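# Fill three passing trays with matching upright blanks

## Task

Press the green button a single time to start the line; it then steps the trays past the robot on its own timer whether or not you are ready. In each of the three trays now sitting under the clear hood, every cell must get a blank whose colour matches that cell, standing upright, placed before that tray is carried away from the stock of that colour. At the end every tray must still rest on its own carrier and must not be rotated. The black pointers moving toward the red ends of their scales show how much time is left.

## Robot and tools

Robot: two arms, left_arm (on the +y side of the scene) and right_arm, each with a five-finger hand. The right arm has a right hand; the left arm has its mirror image. Base positions in the scene frame: left_arm (-0.013, +0.445, 0) m, right_arm (+0.048, -0.416, 0) m, each yawed very slightly. A camera stand sits behind the arms.

Frames. Scene frame: origin at table-top height midway between the nominal bases, +z up, +x out over the table. Fixed cameras and the table use it. Every hand pose, velocity and target in results is in that arm's own base frame. Offsets you command are along the axes of the arm's current Hand target. The hand point sits 0.15 m out from the wrist face and 0.05 m in front of the palm; its +z runs along the straight fingers, +y out of the palm, +x across the palm away from the thumb on the right hand (toward the thumb on the left hand). Finger centre lines lie 0.06 m behind the point (-y) and reach 0.06 to 0.07 m past it. A bracket on the little-finger side of the wrist can strike things, and with fingers level the wrist can hang up to 0.11 m (palm down) or 0.23 m (palm up) below the point.

execute_actions(actions, cameras). actions is a list of actions; each action is a table of up to 15 rows, one row per 1/30 s step; a short table repeats its last row to fill 15 steps. Each row is one list of 28 numbers in [-1, 1] covering both arms: left dx, dy, dz, rx, ry, rz, then left thumb_turn, thumb_bend, index, middle, ring, little, force_limit, speed, then the same 14 for the right arm. The six pose numbers are an offset from the Hand target as it stood when the action began (every row counts from that same start, not from the prior row); 1.0 equals 0.6 m or 180 degrees; rx, ry, rz form one rotation vector. Sending six zeros re-asks for the current Hand target. The six finger numbers are absolute targets: -1 open/straight, +1 closed (thumb_turn +1 puts the thumb opposite the fingers). force_limit maps -1..+1 to about 0..10 N at the fingertip (0..15 N for the two thumb motors). speed rises from near zero at -1 to full at +0.48 and above. No number means 'no change': to keep a hand as it is, resend its last eight commanded numbers; before any hand command, use its hand_measured plus hand_force_limit and hand_speed. Images come back only for an empty actions list or when cameras names them (["all"] for all).

move(target, speed, blend, stop_force, zero, blocking, cameras). target is one 28-number row or a list of up to 15 rows, same layout; all offsets count from the Hand targets at the start, not from the prior row. speed is the path top speed in m/s (0.002 to 3.6, default 0.25; turning limited to twice that in rad/s), one value or one per target. blend, in metres, rounds corners of a list (0 = stop at each). stop_force (N, 3 to 120, one value for both arms) ends an arm's path when its wrist sensor feels that much push against the motion; it is unreliable for light loose parts or while the hand turns, and leave it out when backing off a contact. zero (default true) re-zeroes before the move. blocking=false returns after about 0.5 s while the move continues (not allowed with stop_force). Paths do not avoid obstacles; a path too far past a firm contact can trigger a fault. The result adds a move: line (done, off_target, moving, held, fault) and limits such as paced or held.

wait(seconds 0 to 10) lets time pass with the last commands held. stop brakes a running move. zoom_image(camera, region [x0, y0, x1, y1] in pixels, at most 504 by 504) enlarges part of a camera's newest image. show_instructions shows the reference pages. zero_wrist_force(arm: left_arm or right_arm) tares that wrist sensor. finished_scene(scene 1) ends the scene for good.

Results: end_effector_position (m), end_effector_quat_wxyz and velocities in the base frame; Hand target (the commanded pose your next offsets start from; the hand often rests a little short of it); joint positions and torques; hand_measured, hand_stopped_by (moving, target, force, stalled, fault) and hand_load_n (positive when pushing the finger open), each six values in motor order; Wrist force/torque along the hand's axes, plus the peak since the last shown; MOTOR HOT or fault lines.

Limits and cautions. Orientation commands are clipped to 32 degrees from the measured one per step. Joint targets move at most 3.14 rad/s. A clearance check holds back commands that bring the arms too close, but contact between arms can still end the scene; never close one hand on the other. An outside force near 150 N on an arm, or joint contact torque at its limit (135 N m for big joints, 25.2 N m for wrist joints), stops that arm for 10 s. Hot motors can brake an arm for 30 to 60 s. The hand grips objects about 0.035 to 0.065 m thick with the thumb turned in front; close at speed -0.94 or below for a gentle grip. Avoid dropping parts, releasing moving parts, slamming, hard pushes and heavy finger loads. Anything that leaves the table, or is set down off it, fails the task. Objects may occasionally get a small push from outside.

Cameras: cam_head_left, cam_head_right, cam_high, cam_low (896x504 each), cam_left_wrist, cam_right_wrist (672x504, fisheye).

Each tool is called by a JSON object that holds its "op" and its "data", one argument or row to a line.

Reference images:

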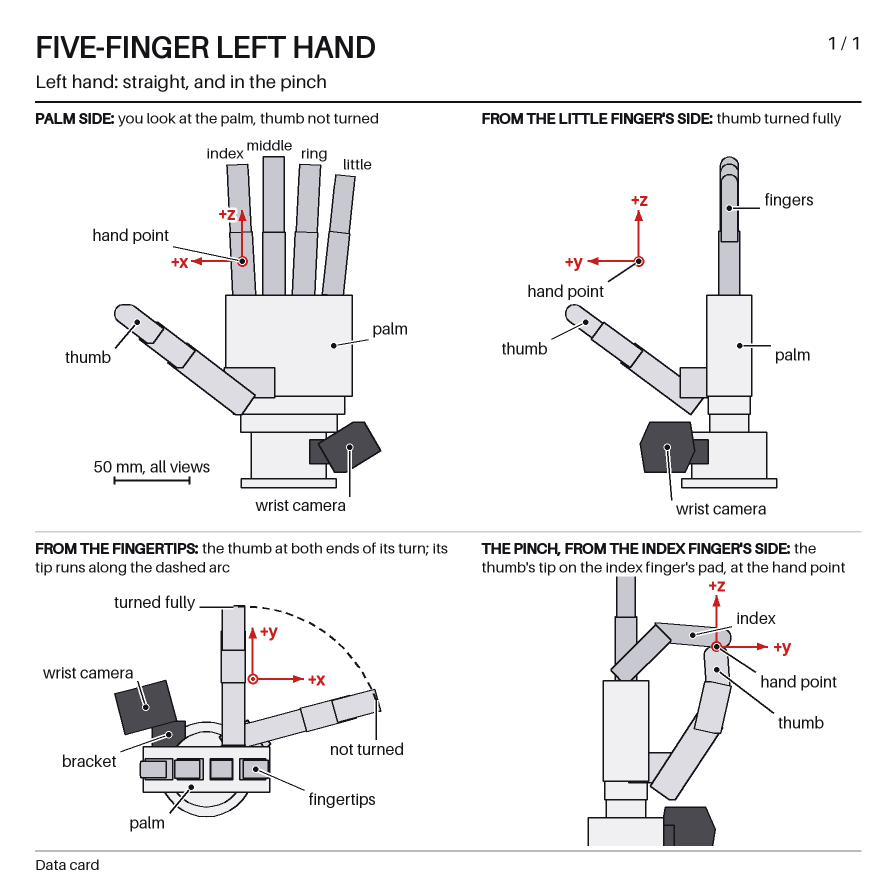

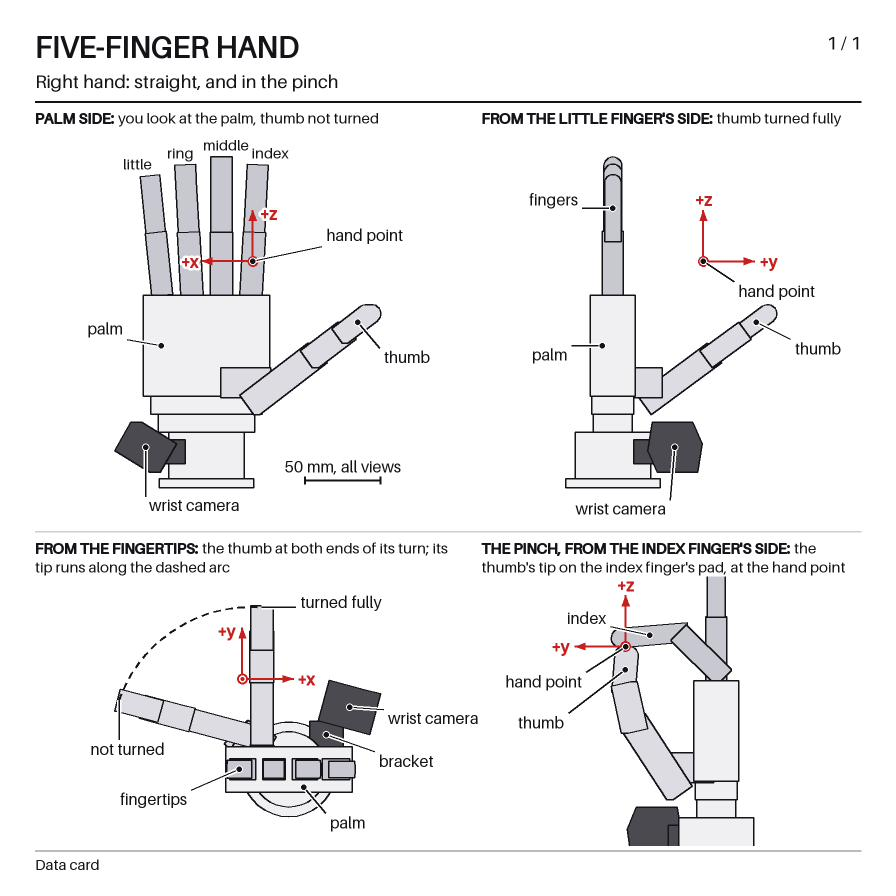

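## Session

{"op": "execute_actions", "data": {
  "actions": []
}}

Scene clock: 0.00 s.
left_arm: end_effector_position=(+0.3989, +0.3666, +0.2522) hand_measured=(-1.000, -1.000, -1.000, -1.000, -1.000, -1.000) hand_load_n=(+0.0, +0.0, +0.0, +0.0, +0.0, +0.0) hand_stopped_by=(target, target, target, target, target, target) hand_force_limit=0.00 hand_speed=-0.80 end_effector_quat_wxyz=(-0.024, +0.082, +0.716, +0.693) | right_arm: end_effector_position=(+0.3126, -0.0620, +0.2216) hand_measured=(-1.000, -1.000, -1.000, -1.000, -1.000, -1.000) hand_load_n=(+0.0, +0.0, +0.0, +0.0, +0.0, +0.0) hand_stopped_by=(target, target, target, target, target, target) hand_force_limit=0.00 hand_speed=-0.80 end_effector_quat_wxyz=(+0.599, -0.587, -0.343, -0.422)
Joint positions: left_arm=[3.743 -1.854 -2.058 3.85 -2.459 0.101] | right_arm=[-1.236 -1.009 2.212 2.021 1.152 -1.175]
Joint velocities: within noise
Joint torques (N m): no reading
Wrist force (N): no reading
Wrist torque (N m): no reading
Wrist force, peak (N): no reading
Hand target: left_arm +0.3989, +0.3666, +0.2522; -0.024, +0.082, +0.716, +0.693 | right_arm +0.3126, -0.0620, +0.2216; +0.599, -0.587, -0.343, -0.422

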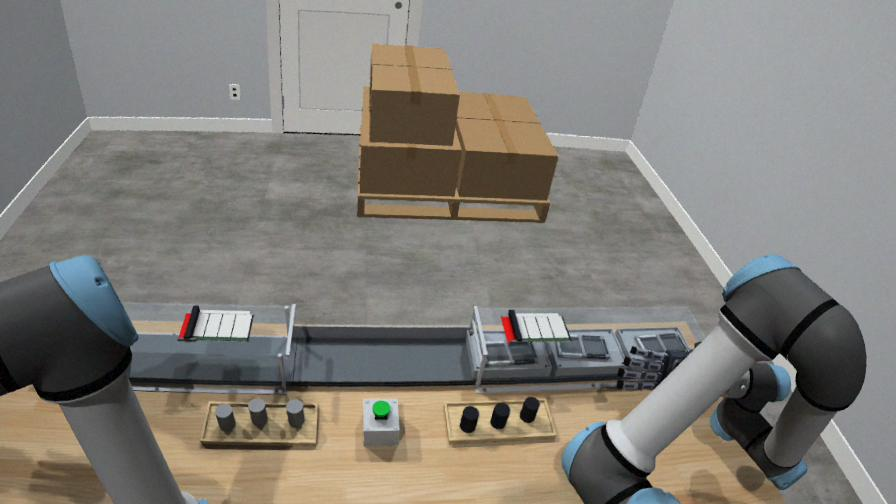

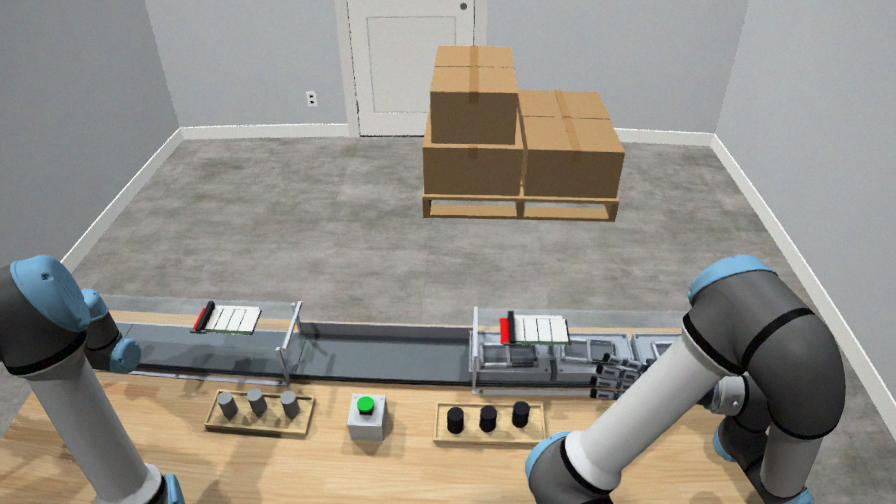

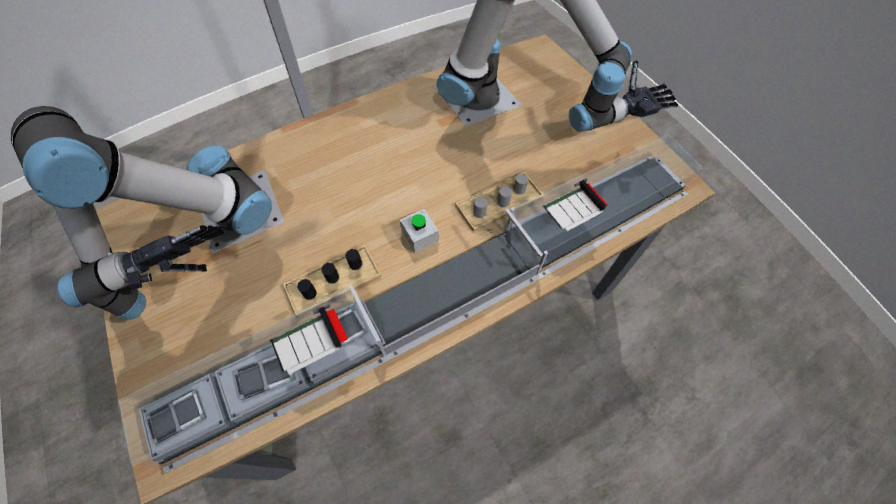

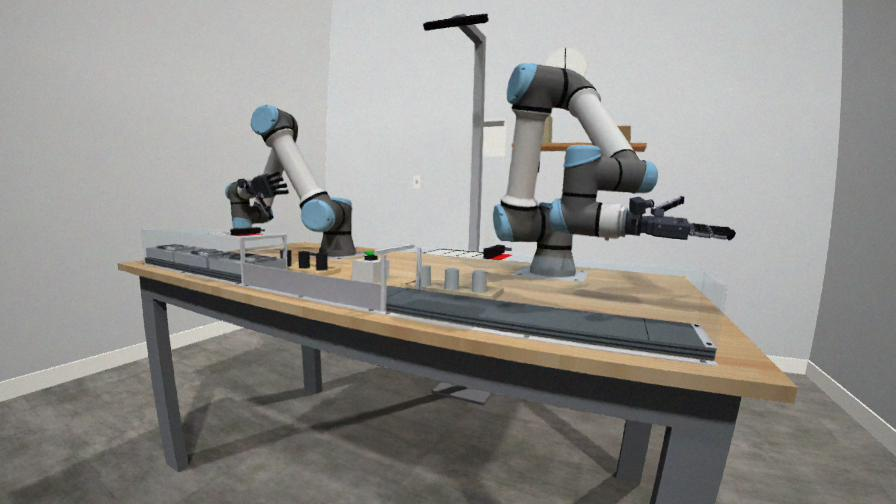

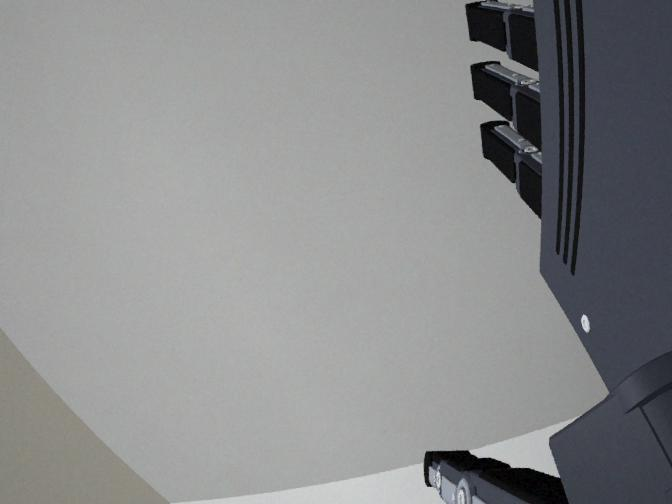

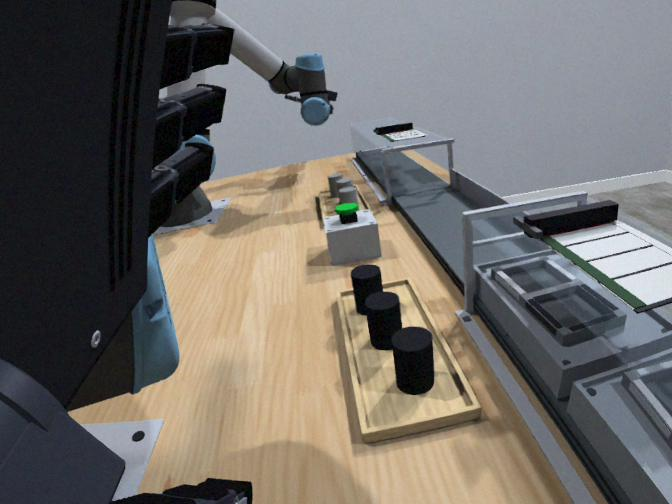

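{"op": "zoom_image", "data": {
  "camera": "cam_head_left",
  "region": [430, 290, 730, 450]
}}

{"op": "zoom_image", "data": {
  "camera": "cam_high",
  "region": [120, 230, 400, 480]
}}

{"op": "zoom_image", "data": {
  "camera": "cam_high",
  "region": [360, 130, 720, 360]
}}

{"op": "zoom_image", "data": {
  "camera": "cam_right_wrist",
  "region": [300, 90, 672, 450]
}}

{"op": "zoom_image", "data": {
  "camera": "cam_low",
  "region": [110, 200, 450, 400]
}}

{"op": "zoom_image", "data": {
  "camera": "cam_head_left",
  "region": [110, 290, 430, 460]
}}

Scaled by 1.680 from the camera's 896x504 image, which has a finer 1280x720 frame.

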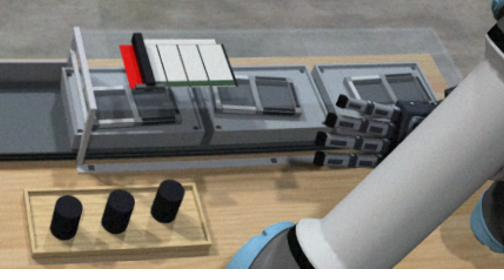

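Scaled by 1.800 from the camera's 896x504 image, which has a finer 1280x720 frame.

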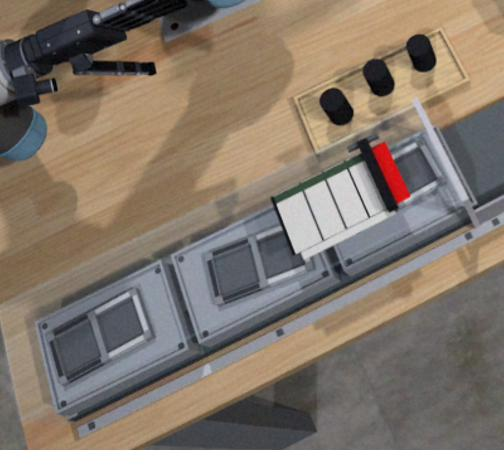

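Scaled by 1.400 from the camera's 896x504 image, which has a finer 1280x720 frame.

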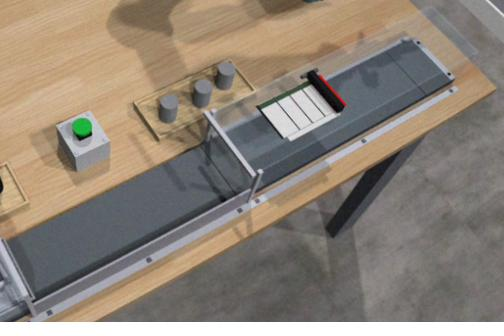

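Scaled by 1.355 from the camera's 672x504 image, which has a finer 960x720 frame.

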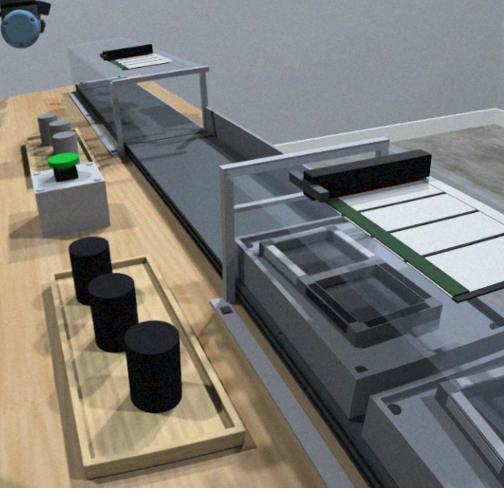

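Scaled by 1.482 from the camera's 896x504 image, which has a finer 1280x720 frame.

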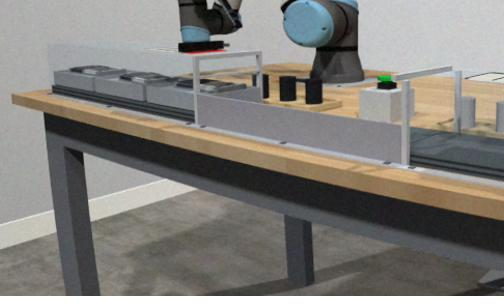

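Scaled by 1.575 from the camera's 896x504 image, which has a finer 1280x720 frame.

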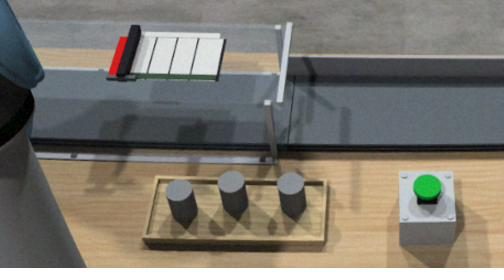

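{"op": "zoom_image", "data": {
  "camera": "cam_head_left",
  "region": [430, 380, 580, 460]
}}

{"op": "zoom_image", "data": {
  "camera": "cam_head_right",
  "region": [420, 380, 570, 460]
}}

{"op": "zoom_image", "data": {
  "camera": "cam_high",
  "region": [270, 230, 400, 330]
}}

{"op": "zoom_image", "data": {
  "camera": "cam_head_right",
  "region": [450, 300, 690, 400]
}}

{"op": "zoom_image", "data": {
  "camera": "cam_head_left",
  "region": [450, 300, 710, 400]
}}

{"op": "zoom_image", "data": {
  "camera": "cam_high",
  "region": [130, 290, 400, 470]
}}

{"op": "zoom_image", "data": {
  "camera": "cam_right_wrist",
  "region": [440, 180, 640, 400]
}}

Scaled by 3.360 from the camera's 896x504 image, which has a finer 1280x720 frame.

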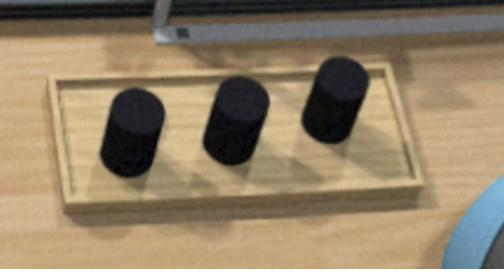

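Scaled by 3.360 from the camera's 896x504 image, which has a finer 1280x720 frame.

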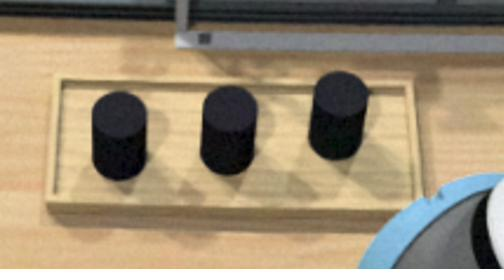

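Scaled by 3.877 from the camera's 896x504 image, which has a finer 1280x720 frame.

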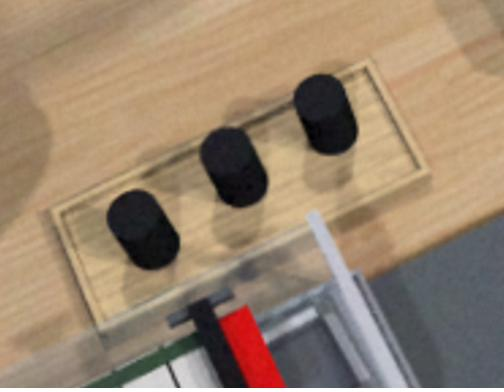

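Scaled by 2.100 from the camera's 896x504 image, which has a finer 1280x720 frame.

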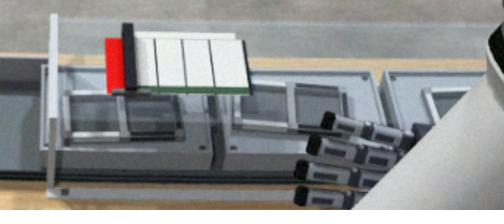

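Scaled by 1.938 from the camera's 896x504 image, which has a finer 1280x720 frame.

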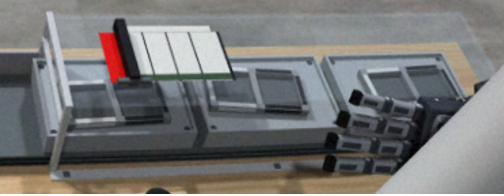

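Scaled by 1.867 from the camera's 896x504 image, which has a finer 1280x720 frame.

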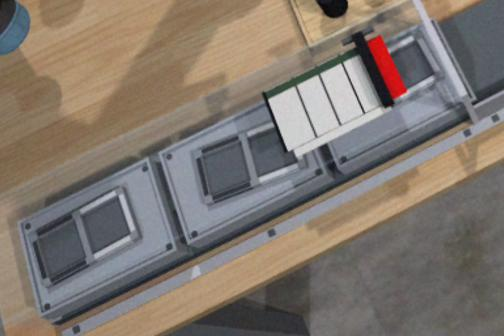

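Scaled by 2.291 from the camera's 672x504 image, which has a finer 960x720 frame.

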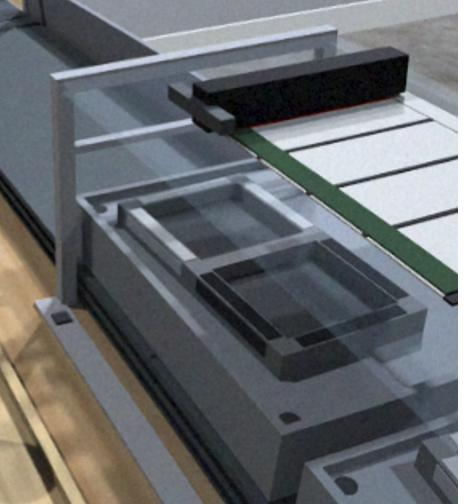

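{"op": "zoom_image", "data": {
  "camera": "cam_head_left",
  "region": [545, 320, 695, 400]
}}

{"op": "zoom_image", "data": {
  "camera": "cam_head_right",
  "region": [540, 320, 690, 400]
}}

{"op": "zoom_image", "data": {
  "camera": "cam_high",
  "region": [200, 330, 320, 430]
}}

{"op": "zoom_image", "data": {
  "camera": "cam_head_left",
  "region": [460, 300, 580, 400]
}}

{"op": "zoom_image", "data": {
  "camera": "cam_head_right",
  "region": [460, 300, 580, 400]
}}

{"op": "zoom_image", "data": {
  "camera": "cam_high",
  "region": [290, 280, 410, 380]
}}

Scaled by 3.360 from the camera's 896x504 image, which has a finer 1280x720 frame.

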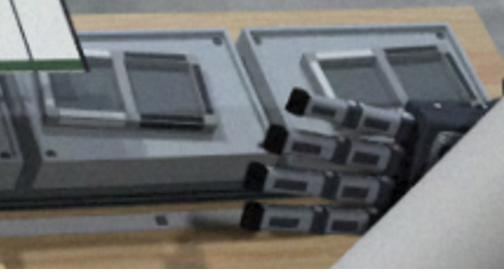

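Scaled by 3.360 from the camera's 896x504 image, which has a finer 1280x720 frame.

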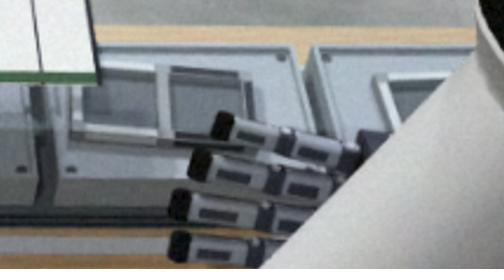

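Scaled by 4.200 from the camera's 896x504 image, which has a finer 1280x720 frame.

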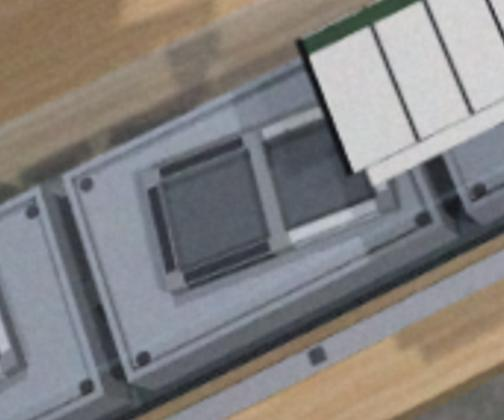

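Scaled by 4.200 from the camera's 896x504 image, which has a finer 1280x720 frame.

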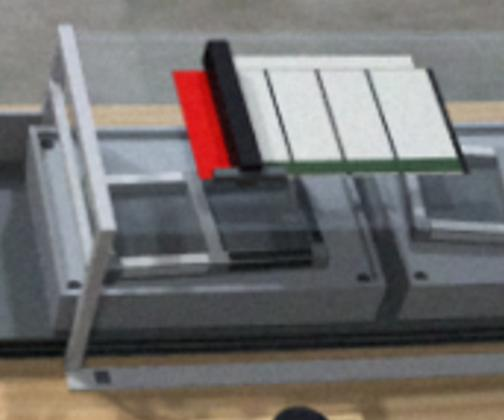

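Scaled by 4.200 from the camera's 896x504 image, which has a finer 1280x720 frame.

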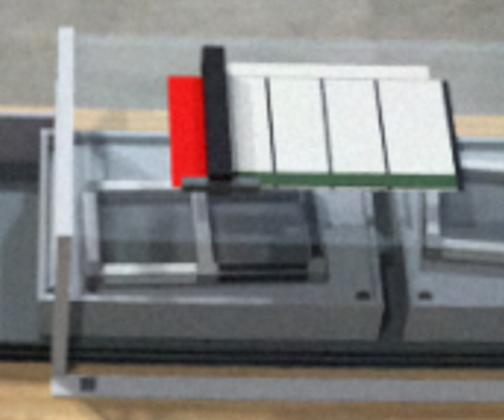

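Scaled by 4.200 from the camera's 896x504 image, which has a finer 1280x720 frame.

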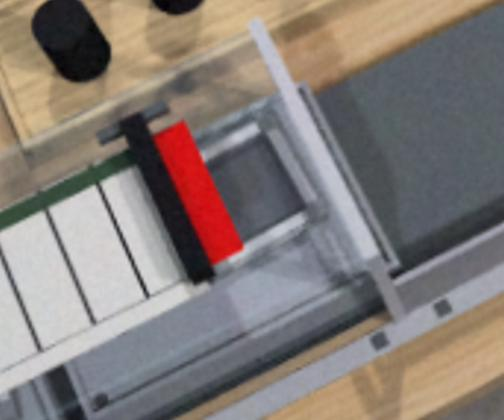

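{"op": "move", "data": {
  "target": [-0.0912, -0.1048, -0.7863, 0.7791, 0.0246, -0.3758, 1, -1, -1, -1, -1, -1, 0.0, 0.0, -0.031, 0.0687, 0.2752, -0.2824, 0.0996, 0.3847, 1, -1, -1, -1, -1, -1, 0.0, 0.0],
  "speed": 0.3,
  "cameras": ["all"]
}}

Scene clock: 56.37 s.
left_arm: end_effector_position=(+0.4057, -0.1095, +0.2004) hand_measured=(+1.000, -1.000, -1.000, -1.000, -1.000, -1.000) hand_load_n=(+0.0, +0.0, +0.0, +0.0, +0.0, +0.0) hand_stopped_by=(target, target, target, target, target, target) hand_force_limit=0.00 hand_speed=0.00 end_effector_quat_wxyz=(+0.197, -0.327, +0.794, -0.472) end_effector_velocity=(+0.000, -0.002, +0.001) end_effector_angular_velocity=(-0.005, -0.001, -0.003) | right_arm: end_effector_position=(+0.3564, +0.1021, +0.2000) hand_measured=(+1.000, -1.000, -1.000, -1.000, -1.000, -1.000) hand_load_n=(+0.0, +0.0, -0.5, +0.0, +0.0, +0.5) hand_stopped_by=(target, target, target, target, target, target) hand_force_limit=0.00 hand_speed=0.00 end_effector_quat_wxyz=(-0.476, +0.792, -0.328, +0.197) end_effector_velocity=(+0.000, +0.000, +0.000) end_effector_angular_velocity=(+0.003, +0.003, -0.002)
Joint positions: left_arm=[3.77 -1.606 -2.032 2.349 -0.519 -1.888] | right_arm=[-0.794 -1.611 2.2 0.996 0.489 1.555]
Joint velocities: left_arm=[-0.003 0 0 0.001 0.005 -0.003] | right_arm=[0 0 0 -0.001 0 0.006]
Joint torques (N m): left_arm=[-12.41 10.26 9.73 -0.98 4.43 -0.92] | right_arm=[5.89 -3.26 -12.03 1.08 -2.2 1.55]
Wrist force (N): left_arm=[0.3 1.0 0.9] | right_arm=[-0.1 0.8 -0.2]
Wrist torque (N m): left_arm=[0.22 -0.01 0.04] | right_arm=[0.28 -0.15 -0.12]
Wrist force, peak (N): left_arm=[0.3 1.6 1.2] | right_arm=[-0.1 1.3 -0.5]
Hand target: left_arm +0.4057, -0.1096, +0.2004; +0.197, -0.327, +0.794, -0.472 | right_arm +0.3564, +0.1021, +0.2000; -0.476, +0.792, -0.328, +0.197
Off the commanded pose: left_arm 0.000 m, 0 deg | right_arm 0.000 m, 0 deg.
move: done
camera_calibration:
cam_left_wrist: T_world_to_cam=[[0.17253, -0.527342, 0.831952, -0.287421], [-0.979989, -0.177018, 0.0910256, 0.354693], [0.0992685, -0.831009, -0.54733, 0.0956626], [0, 0, 0, 1]] pos_world=[0.387688, -0.00928591, 0.259194]
cam_right_wrist: T_world_to_cam=[[-0.132657, -0.48522, -0.864271, 0.27262], [-0.976203, 0.214884, 0.0291974, 0.322777], [0.171551, 0.847577, -0.502179, 0.0632497], [0, 0, 0, 1]] pos_world=[0.34041, 0.00931198, 0.257956]

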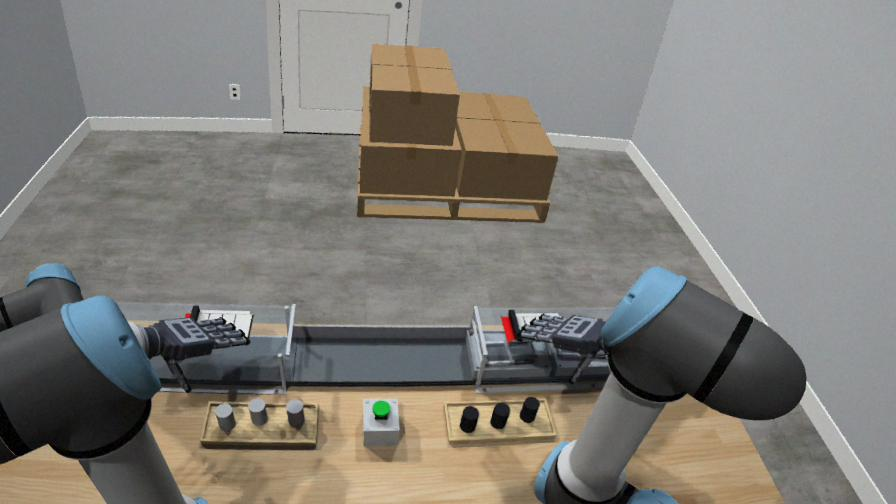

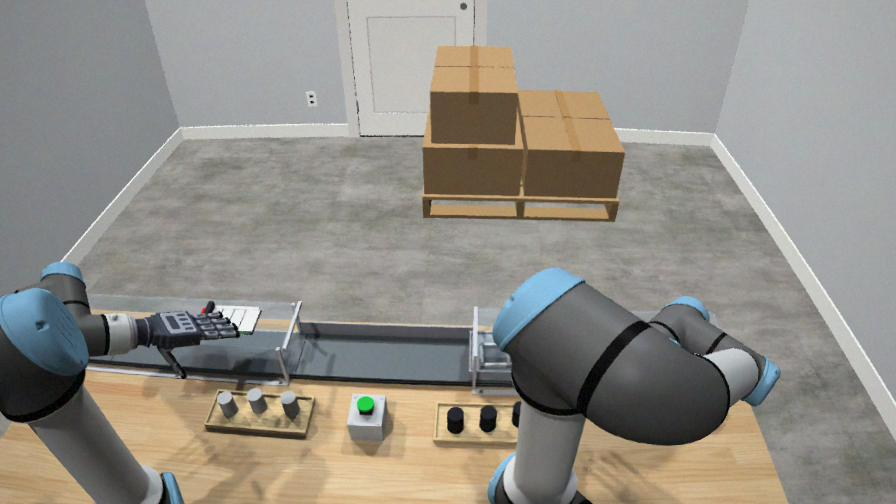

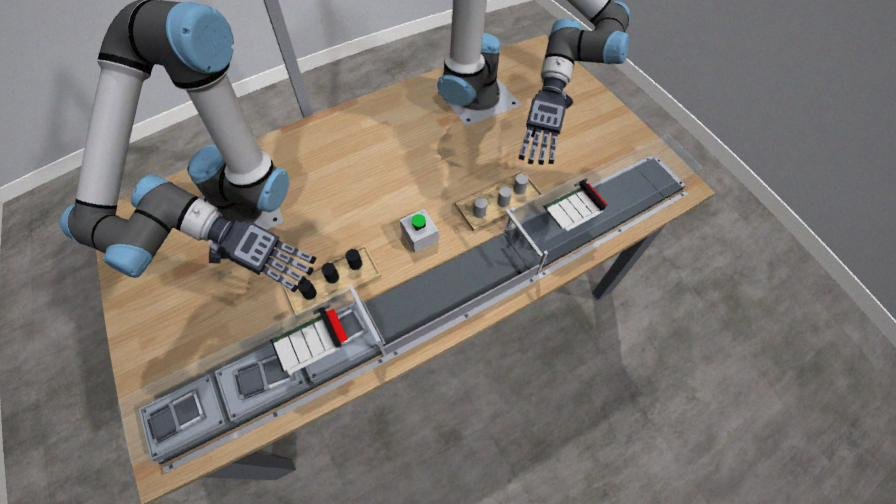

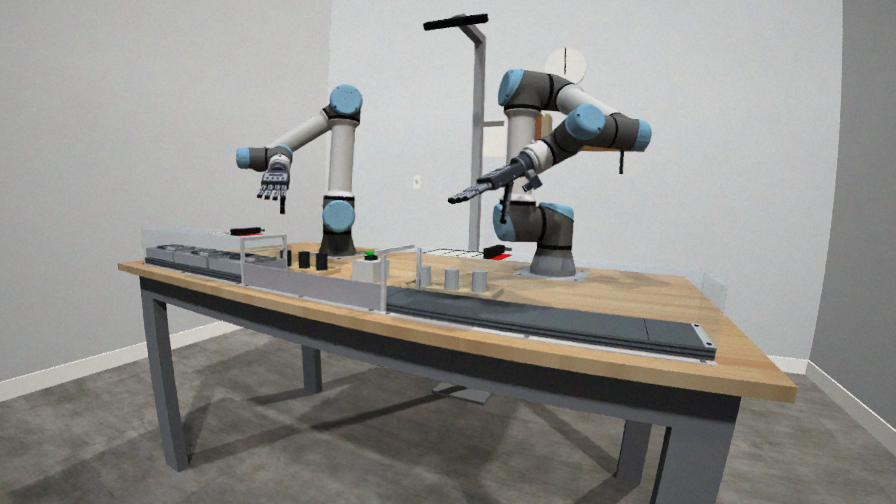

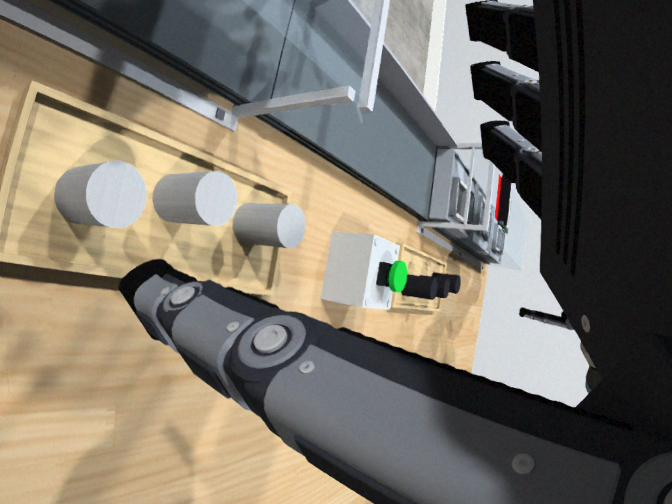

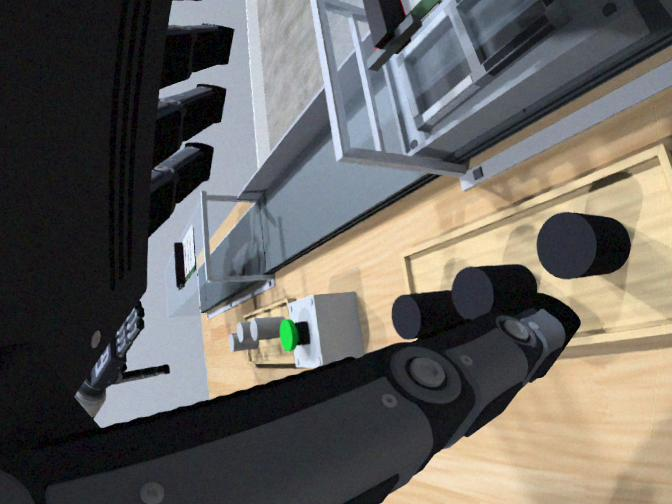

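{"op": "zoom_image", "data": {
  "camera": "cam_right_wrist",
  "region": [370, 130, 672, 380]
}}

{"op": "zoom_image", "data": {
  "camera": "cam_left_wrist",
  "region": [0, 80, 320, 320]
}}

Scaled by 1.669 from the camera's 672x504 image, which has a finer 960x720 frame.

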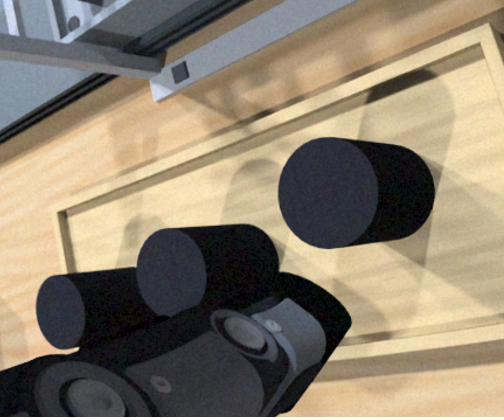

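Scaled by 1.575 from the camera's 672x504 image, which has a finer 960x720 frame.

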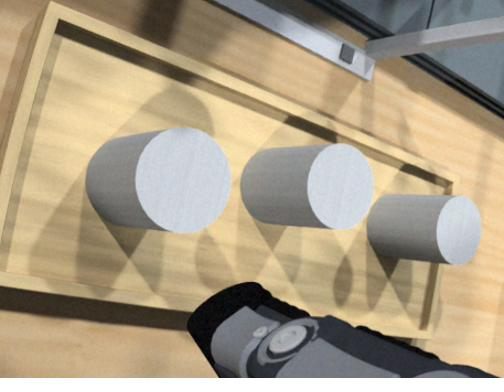

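{"op": "move", "data": {
  "target": [0,0,0,0,0,0, 1, -0.6, -0.2, -0.2, -1, -1, 0.0, 0.0, 0,0,0,0,0,0, 1, -0.6, -0.2, -0.2, -1, -1, 0.0, 0.0],
  "cameras": ["cam_left_wrist", "cam_right_wrist"]
}}

Scene clock: 59.83 s.
left_arm: end_effector_position=(+0.4057, -0.1096, +0.2004) hand_measured=(+1.000, -0.600, -0.200, -0.200, -1.000, -1.000) hand_load_n=(+0.0, +0.0, +0.0, +0.0, +0.0, +0.0) hand_stopped_by=(target, target, target, target, target, target) hand_force_limit=0.00 hand_speed=0.00 end_effector_quat_wxyz=(+0.197, -0.327, +0.794, -0.472) | right_arm: end_effector_position=(+0.3565, +0.1021, +0.2000) hand_measured=(+1.000, -0.600, -0.200, -0.200, -1.000, -1.000) hand_load_n=(+0.0, +0.0, +0.0, +0.0, +0.0, +0.0) hand_stopped_by=(target, target, target, target, target, target) hand_force_limit=0.00 hand_speed=0.00 end_effector_quat_wxyz=(-0.476, +0.792, -0.328, +0.197)
Joint positions: left_arm=[3.77 -1.606 -2.032 2.349 -0.518 -1.888] | right_arm=[-0.794 -1.611 2.2 0.996 0.489 1.555]
Joint torques (N m): left_arm=[-12.57 5.11 6.1 -0.45 3.82 0.29] | right_arm=[4.83 -3.27 -19.27 2.31 0.34 -0.85]
Wrist force (N): left_arm=[0.2 1.2 1.2] | right_arm=[-0.1 0.9 -0.4]
Wrist torque (N m): left_arm=[0.23 0.01 0.04] | right_arm=[0.32 -0.14 -0.14]
Wrist force, peak (N): left_arm=[0.1 1.4 1.1] | right_arm=[0.4 0.9 -0.2]
Hand target: left_arm +0.4057, -0.1096, +0.2004; +0.197, -0.327, +0.794, -0.472 | right_arm +0.3564, +0.1021, +0.2000; -0.476, +0.792, -0.328, +0.197
Off the commanded pose: left_arm 0.000 m, 0 deg | right_arm 0.000 m, 0 deg.
move: done
camera_calibration:
cam_left_wrist: T_world_to_cam=[[0.172529, -0.527056, 0.832134, -0.287434], [-0.98, -0.176901, 0.0911407, 0.35466], [0.0991692, -0.831215, -0.547035, 0.0954843], [0, 0, 0, 1]] pos_world=[0.387689, -0.00938577, 0.259093]
cam_right_wrist: T_world_to_cam=[[-0.132748, -0.485287, -0.864219, 0.272638], [-0.976209, 0.21484, 0.0293099, 0.322751], [0.171445, 0.847549, -0.502261, 0.063307], [0, 0, 0, 1]] pos_world=[0.34041, 0.00931211, 0.257956]
Images, in order (width x height): cam_left_wrist 672x504, cam_right_wrist 672x504.

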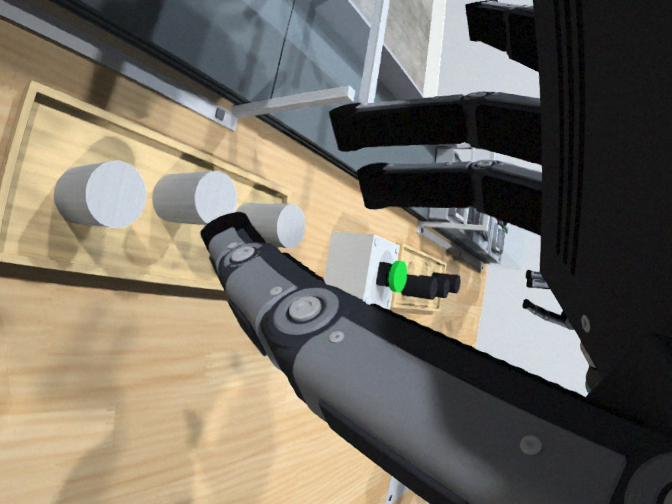

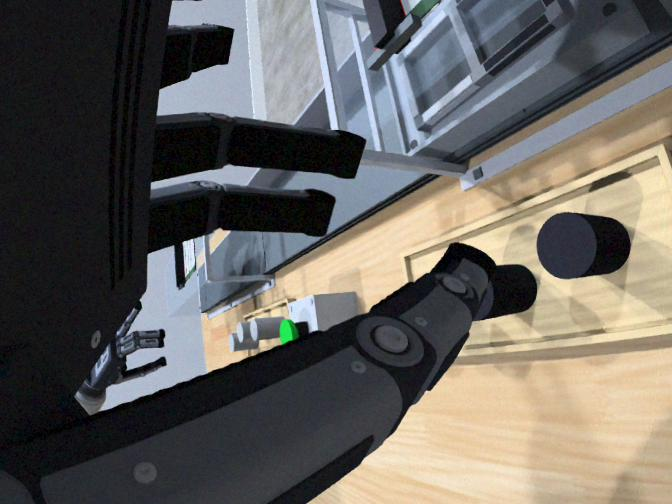

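{"op": "move", "data": {
  "target": [-0.0007,0.1283,0.0783,0,0,0, 1, -1, -0.25, -0.25, -1, -1, 0.0, 0.0, -0.0252,0.1267,0.0812,0,0,0, 1, -1, -0.25, -0.25, -1, -1, 0.0, 0.0],
  "cameras": ["cam_left_wrist", "cam_right_wrist", "cam_low", "cam_high"]
}}

Scene clock: 64.33 s.
left_arm: end_effector_position=(+0.4095, -0.1124, +0.1104) hand_measured=(+1.000, -1.000, -0.250, -0.250, -1.000, -1.000) hand_load_n=(+0.0, +0.0, +0.0, +0.0, +0.0, +0.0) hand_stopped_by=(target, target, target, target, target, target) hand_force_limit=0.00 hand_speed=0.00 end_effector_quat_wxyz=(+0.197, -0.327, +0.794, -0.472) end_effector_velocity=(+0.001, +0.001, -0.001) end_effector_angular_velocity=(+0.004, -0.005, +0.000) | right_arm: end_effector_position=(+0.3510, +0.1179, +0.1100) hand_measured=(+1.000, -1.000, -0.250, -0.250, -1.000, -1.000) hand_load_n=(+0.0, +0.0, +0.0, +0.0, +0.0, +0.0) hand_stopped_by=(target, target, target, target, target, target) hand_force_limit=0.00 hand_speed=0.00 end_effector_quat_wxyz=(-0.476, +0.792, -0.328, +0.197)
Joint positions: left_arm=[3.753 -1.751 -2.142 2.632 -0.524 -1.92] | right_arm=[-0.757 -1.465 2.332 0.649 0.49 1.633]
Joint velocities: left_arm=[0 0 0.001 0.005 -0.001 0.001] | right_arm=[within noise]
Joint torques (N m): left_arm=[12.9 8.66 7.39 0.44 0.98 1.23] | right_arm=[-3.1 -6.81 -3.3 0.86 -0.06 0.16]
Wrist force (N): left_arm=[0.9 0.8 1.0] | right_arm=[0.3 0.9 -0.3]
Wrist torque (N m): left_arm=[0.19 -0.09 0.12] | right_arm=[0.31 -0.17 -0.01]
Wrist force, peak (N): left_arm=[0.7 2.8 2.1] | right_arm=[0.0 2.3 0.7]
Hand target: left_arm +0.4095, -0.1124, +0.1103; +0.197, -0.327, +0.794, -0.472 | right_arm +0.3509, +0.1180, +0.1100; -0.476, +0.792, -0.328, +0.197
Off the commanded pose: left_arm 0.000 m, 0 deg | right_arm 0.000 m, 0 deg.
move: done
camera_calibration:
cam_left_wrist: T_world_to_cam=[[0.172341, -0.527219, 0.832069, -0.214692], [-0.980042, -0.176733, 0.0910079, 0.366222], [0.0990727, -0.831148, -0.547155, 0.0436508], [0, 0, 0, 1]] pos_world=[0.391589, -0.0121857, 0.169193]
cam_right_wrist: T_world_to_cam=[[-0.132469, -0.485459, -0.864165, 0.201747], [-0.976229, 0.214794, 0.0289837, 0.316666], [0.171547, 0.847463, -0.502373, 0.00555716], [0, 0, 0, 1]] pos_world=[0.33491, 0.0252123, 0.167956]
Images, in order (width x height): cam_high 896x504, cam_low 896x504, cam_left_wrist 672x504, cam_right_wrist 672x504.

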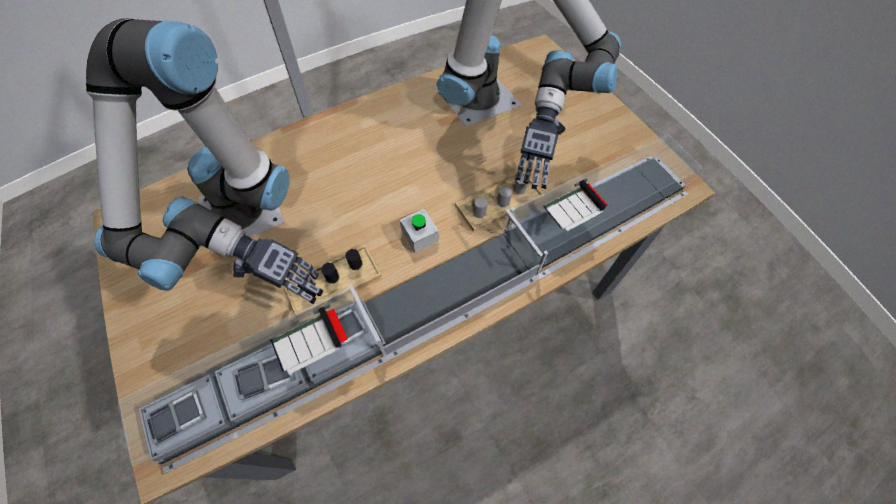

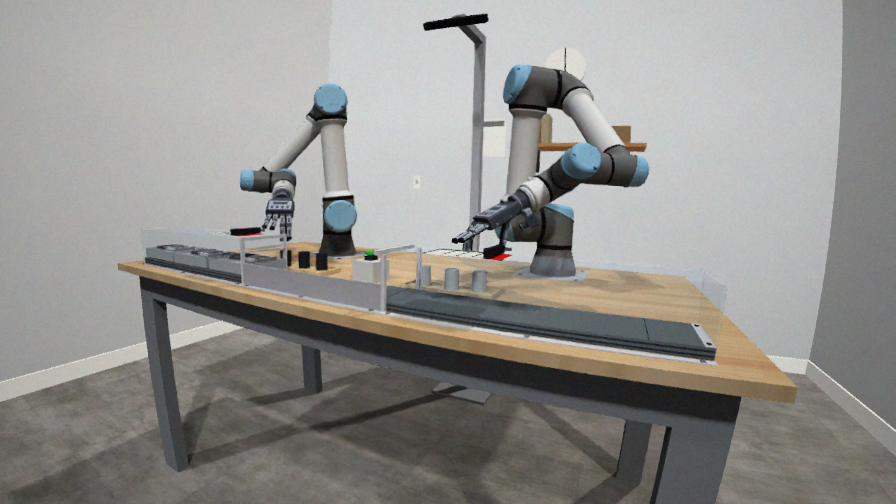

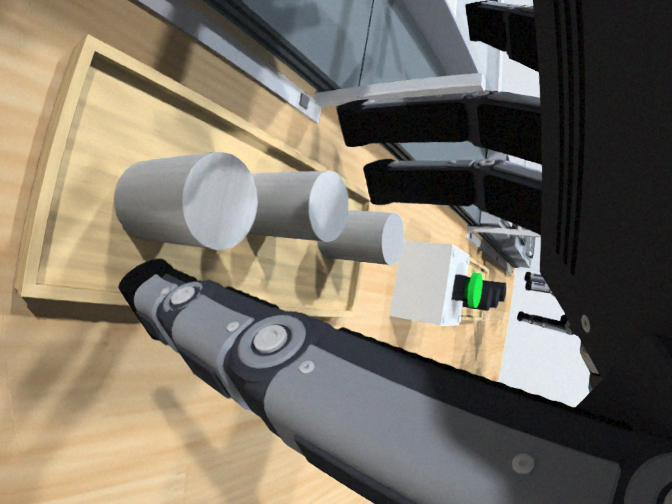

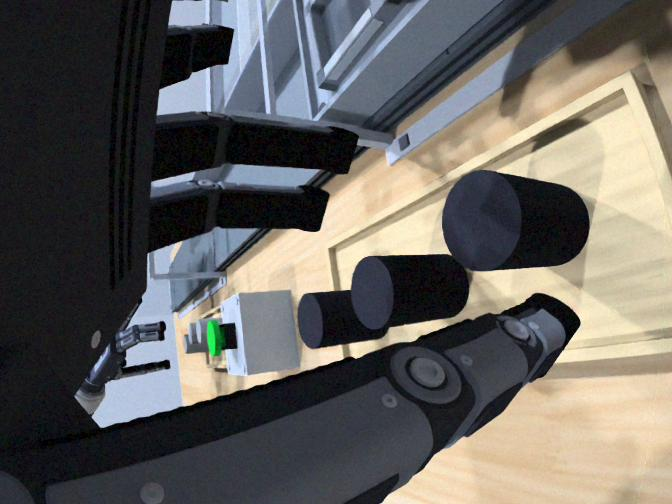

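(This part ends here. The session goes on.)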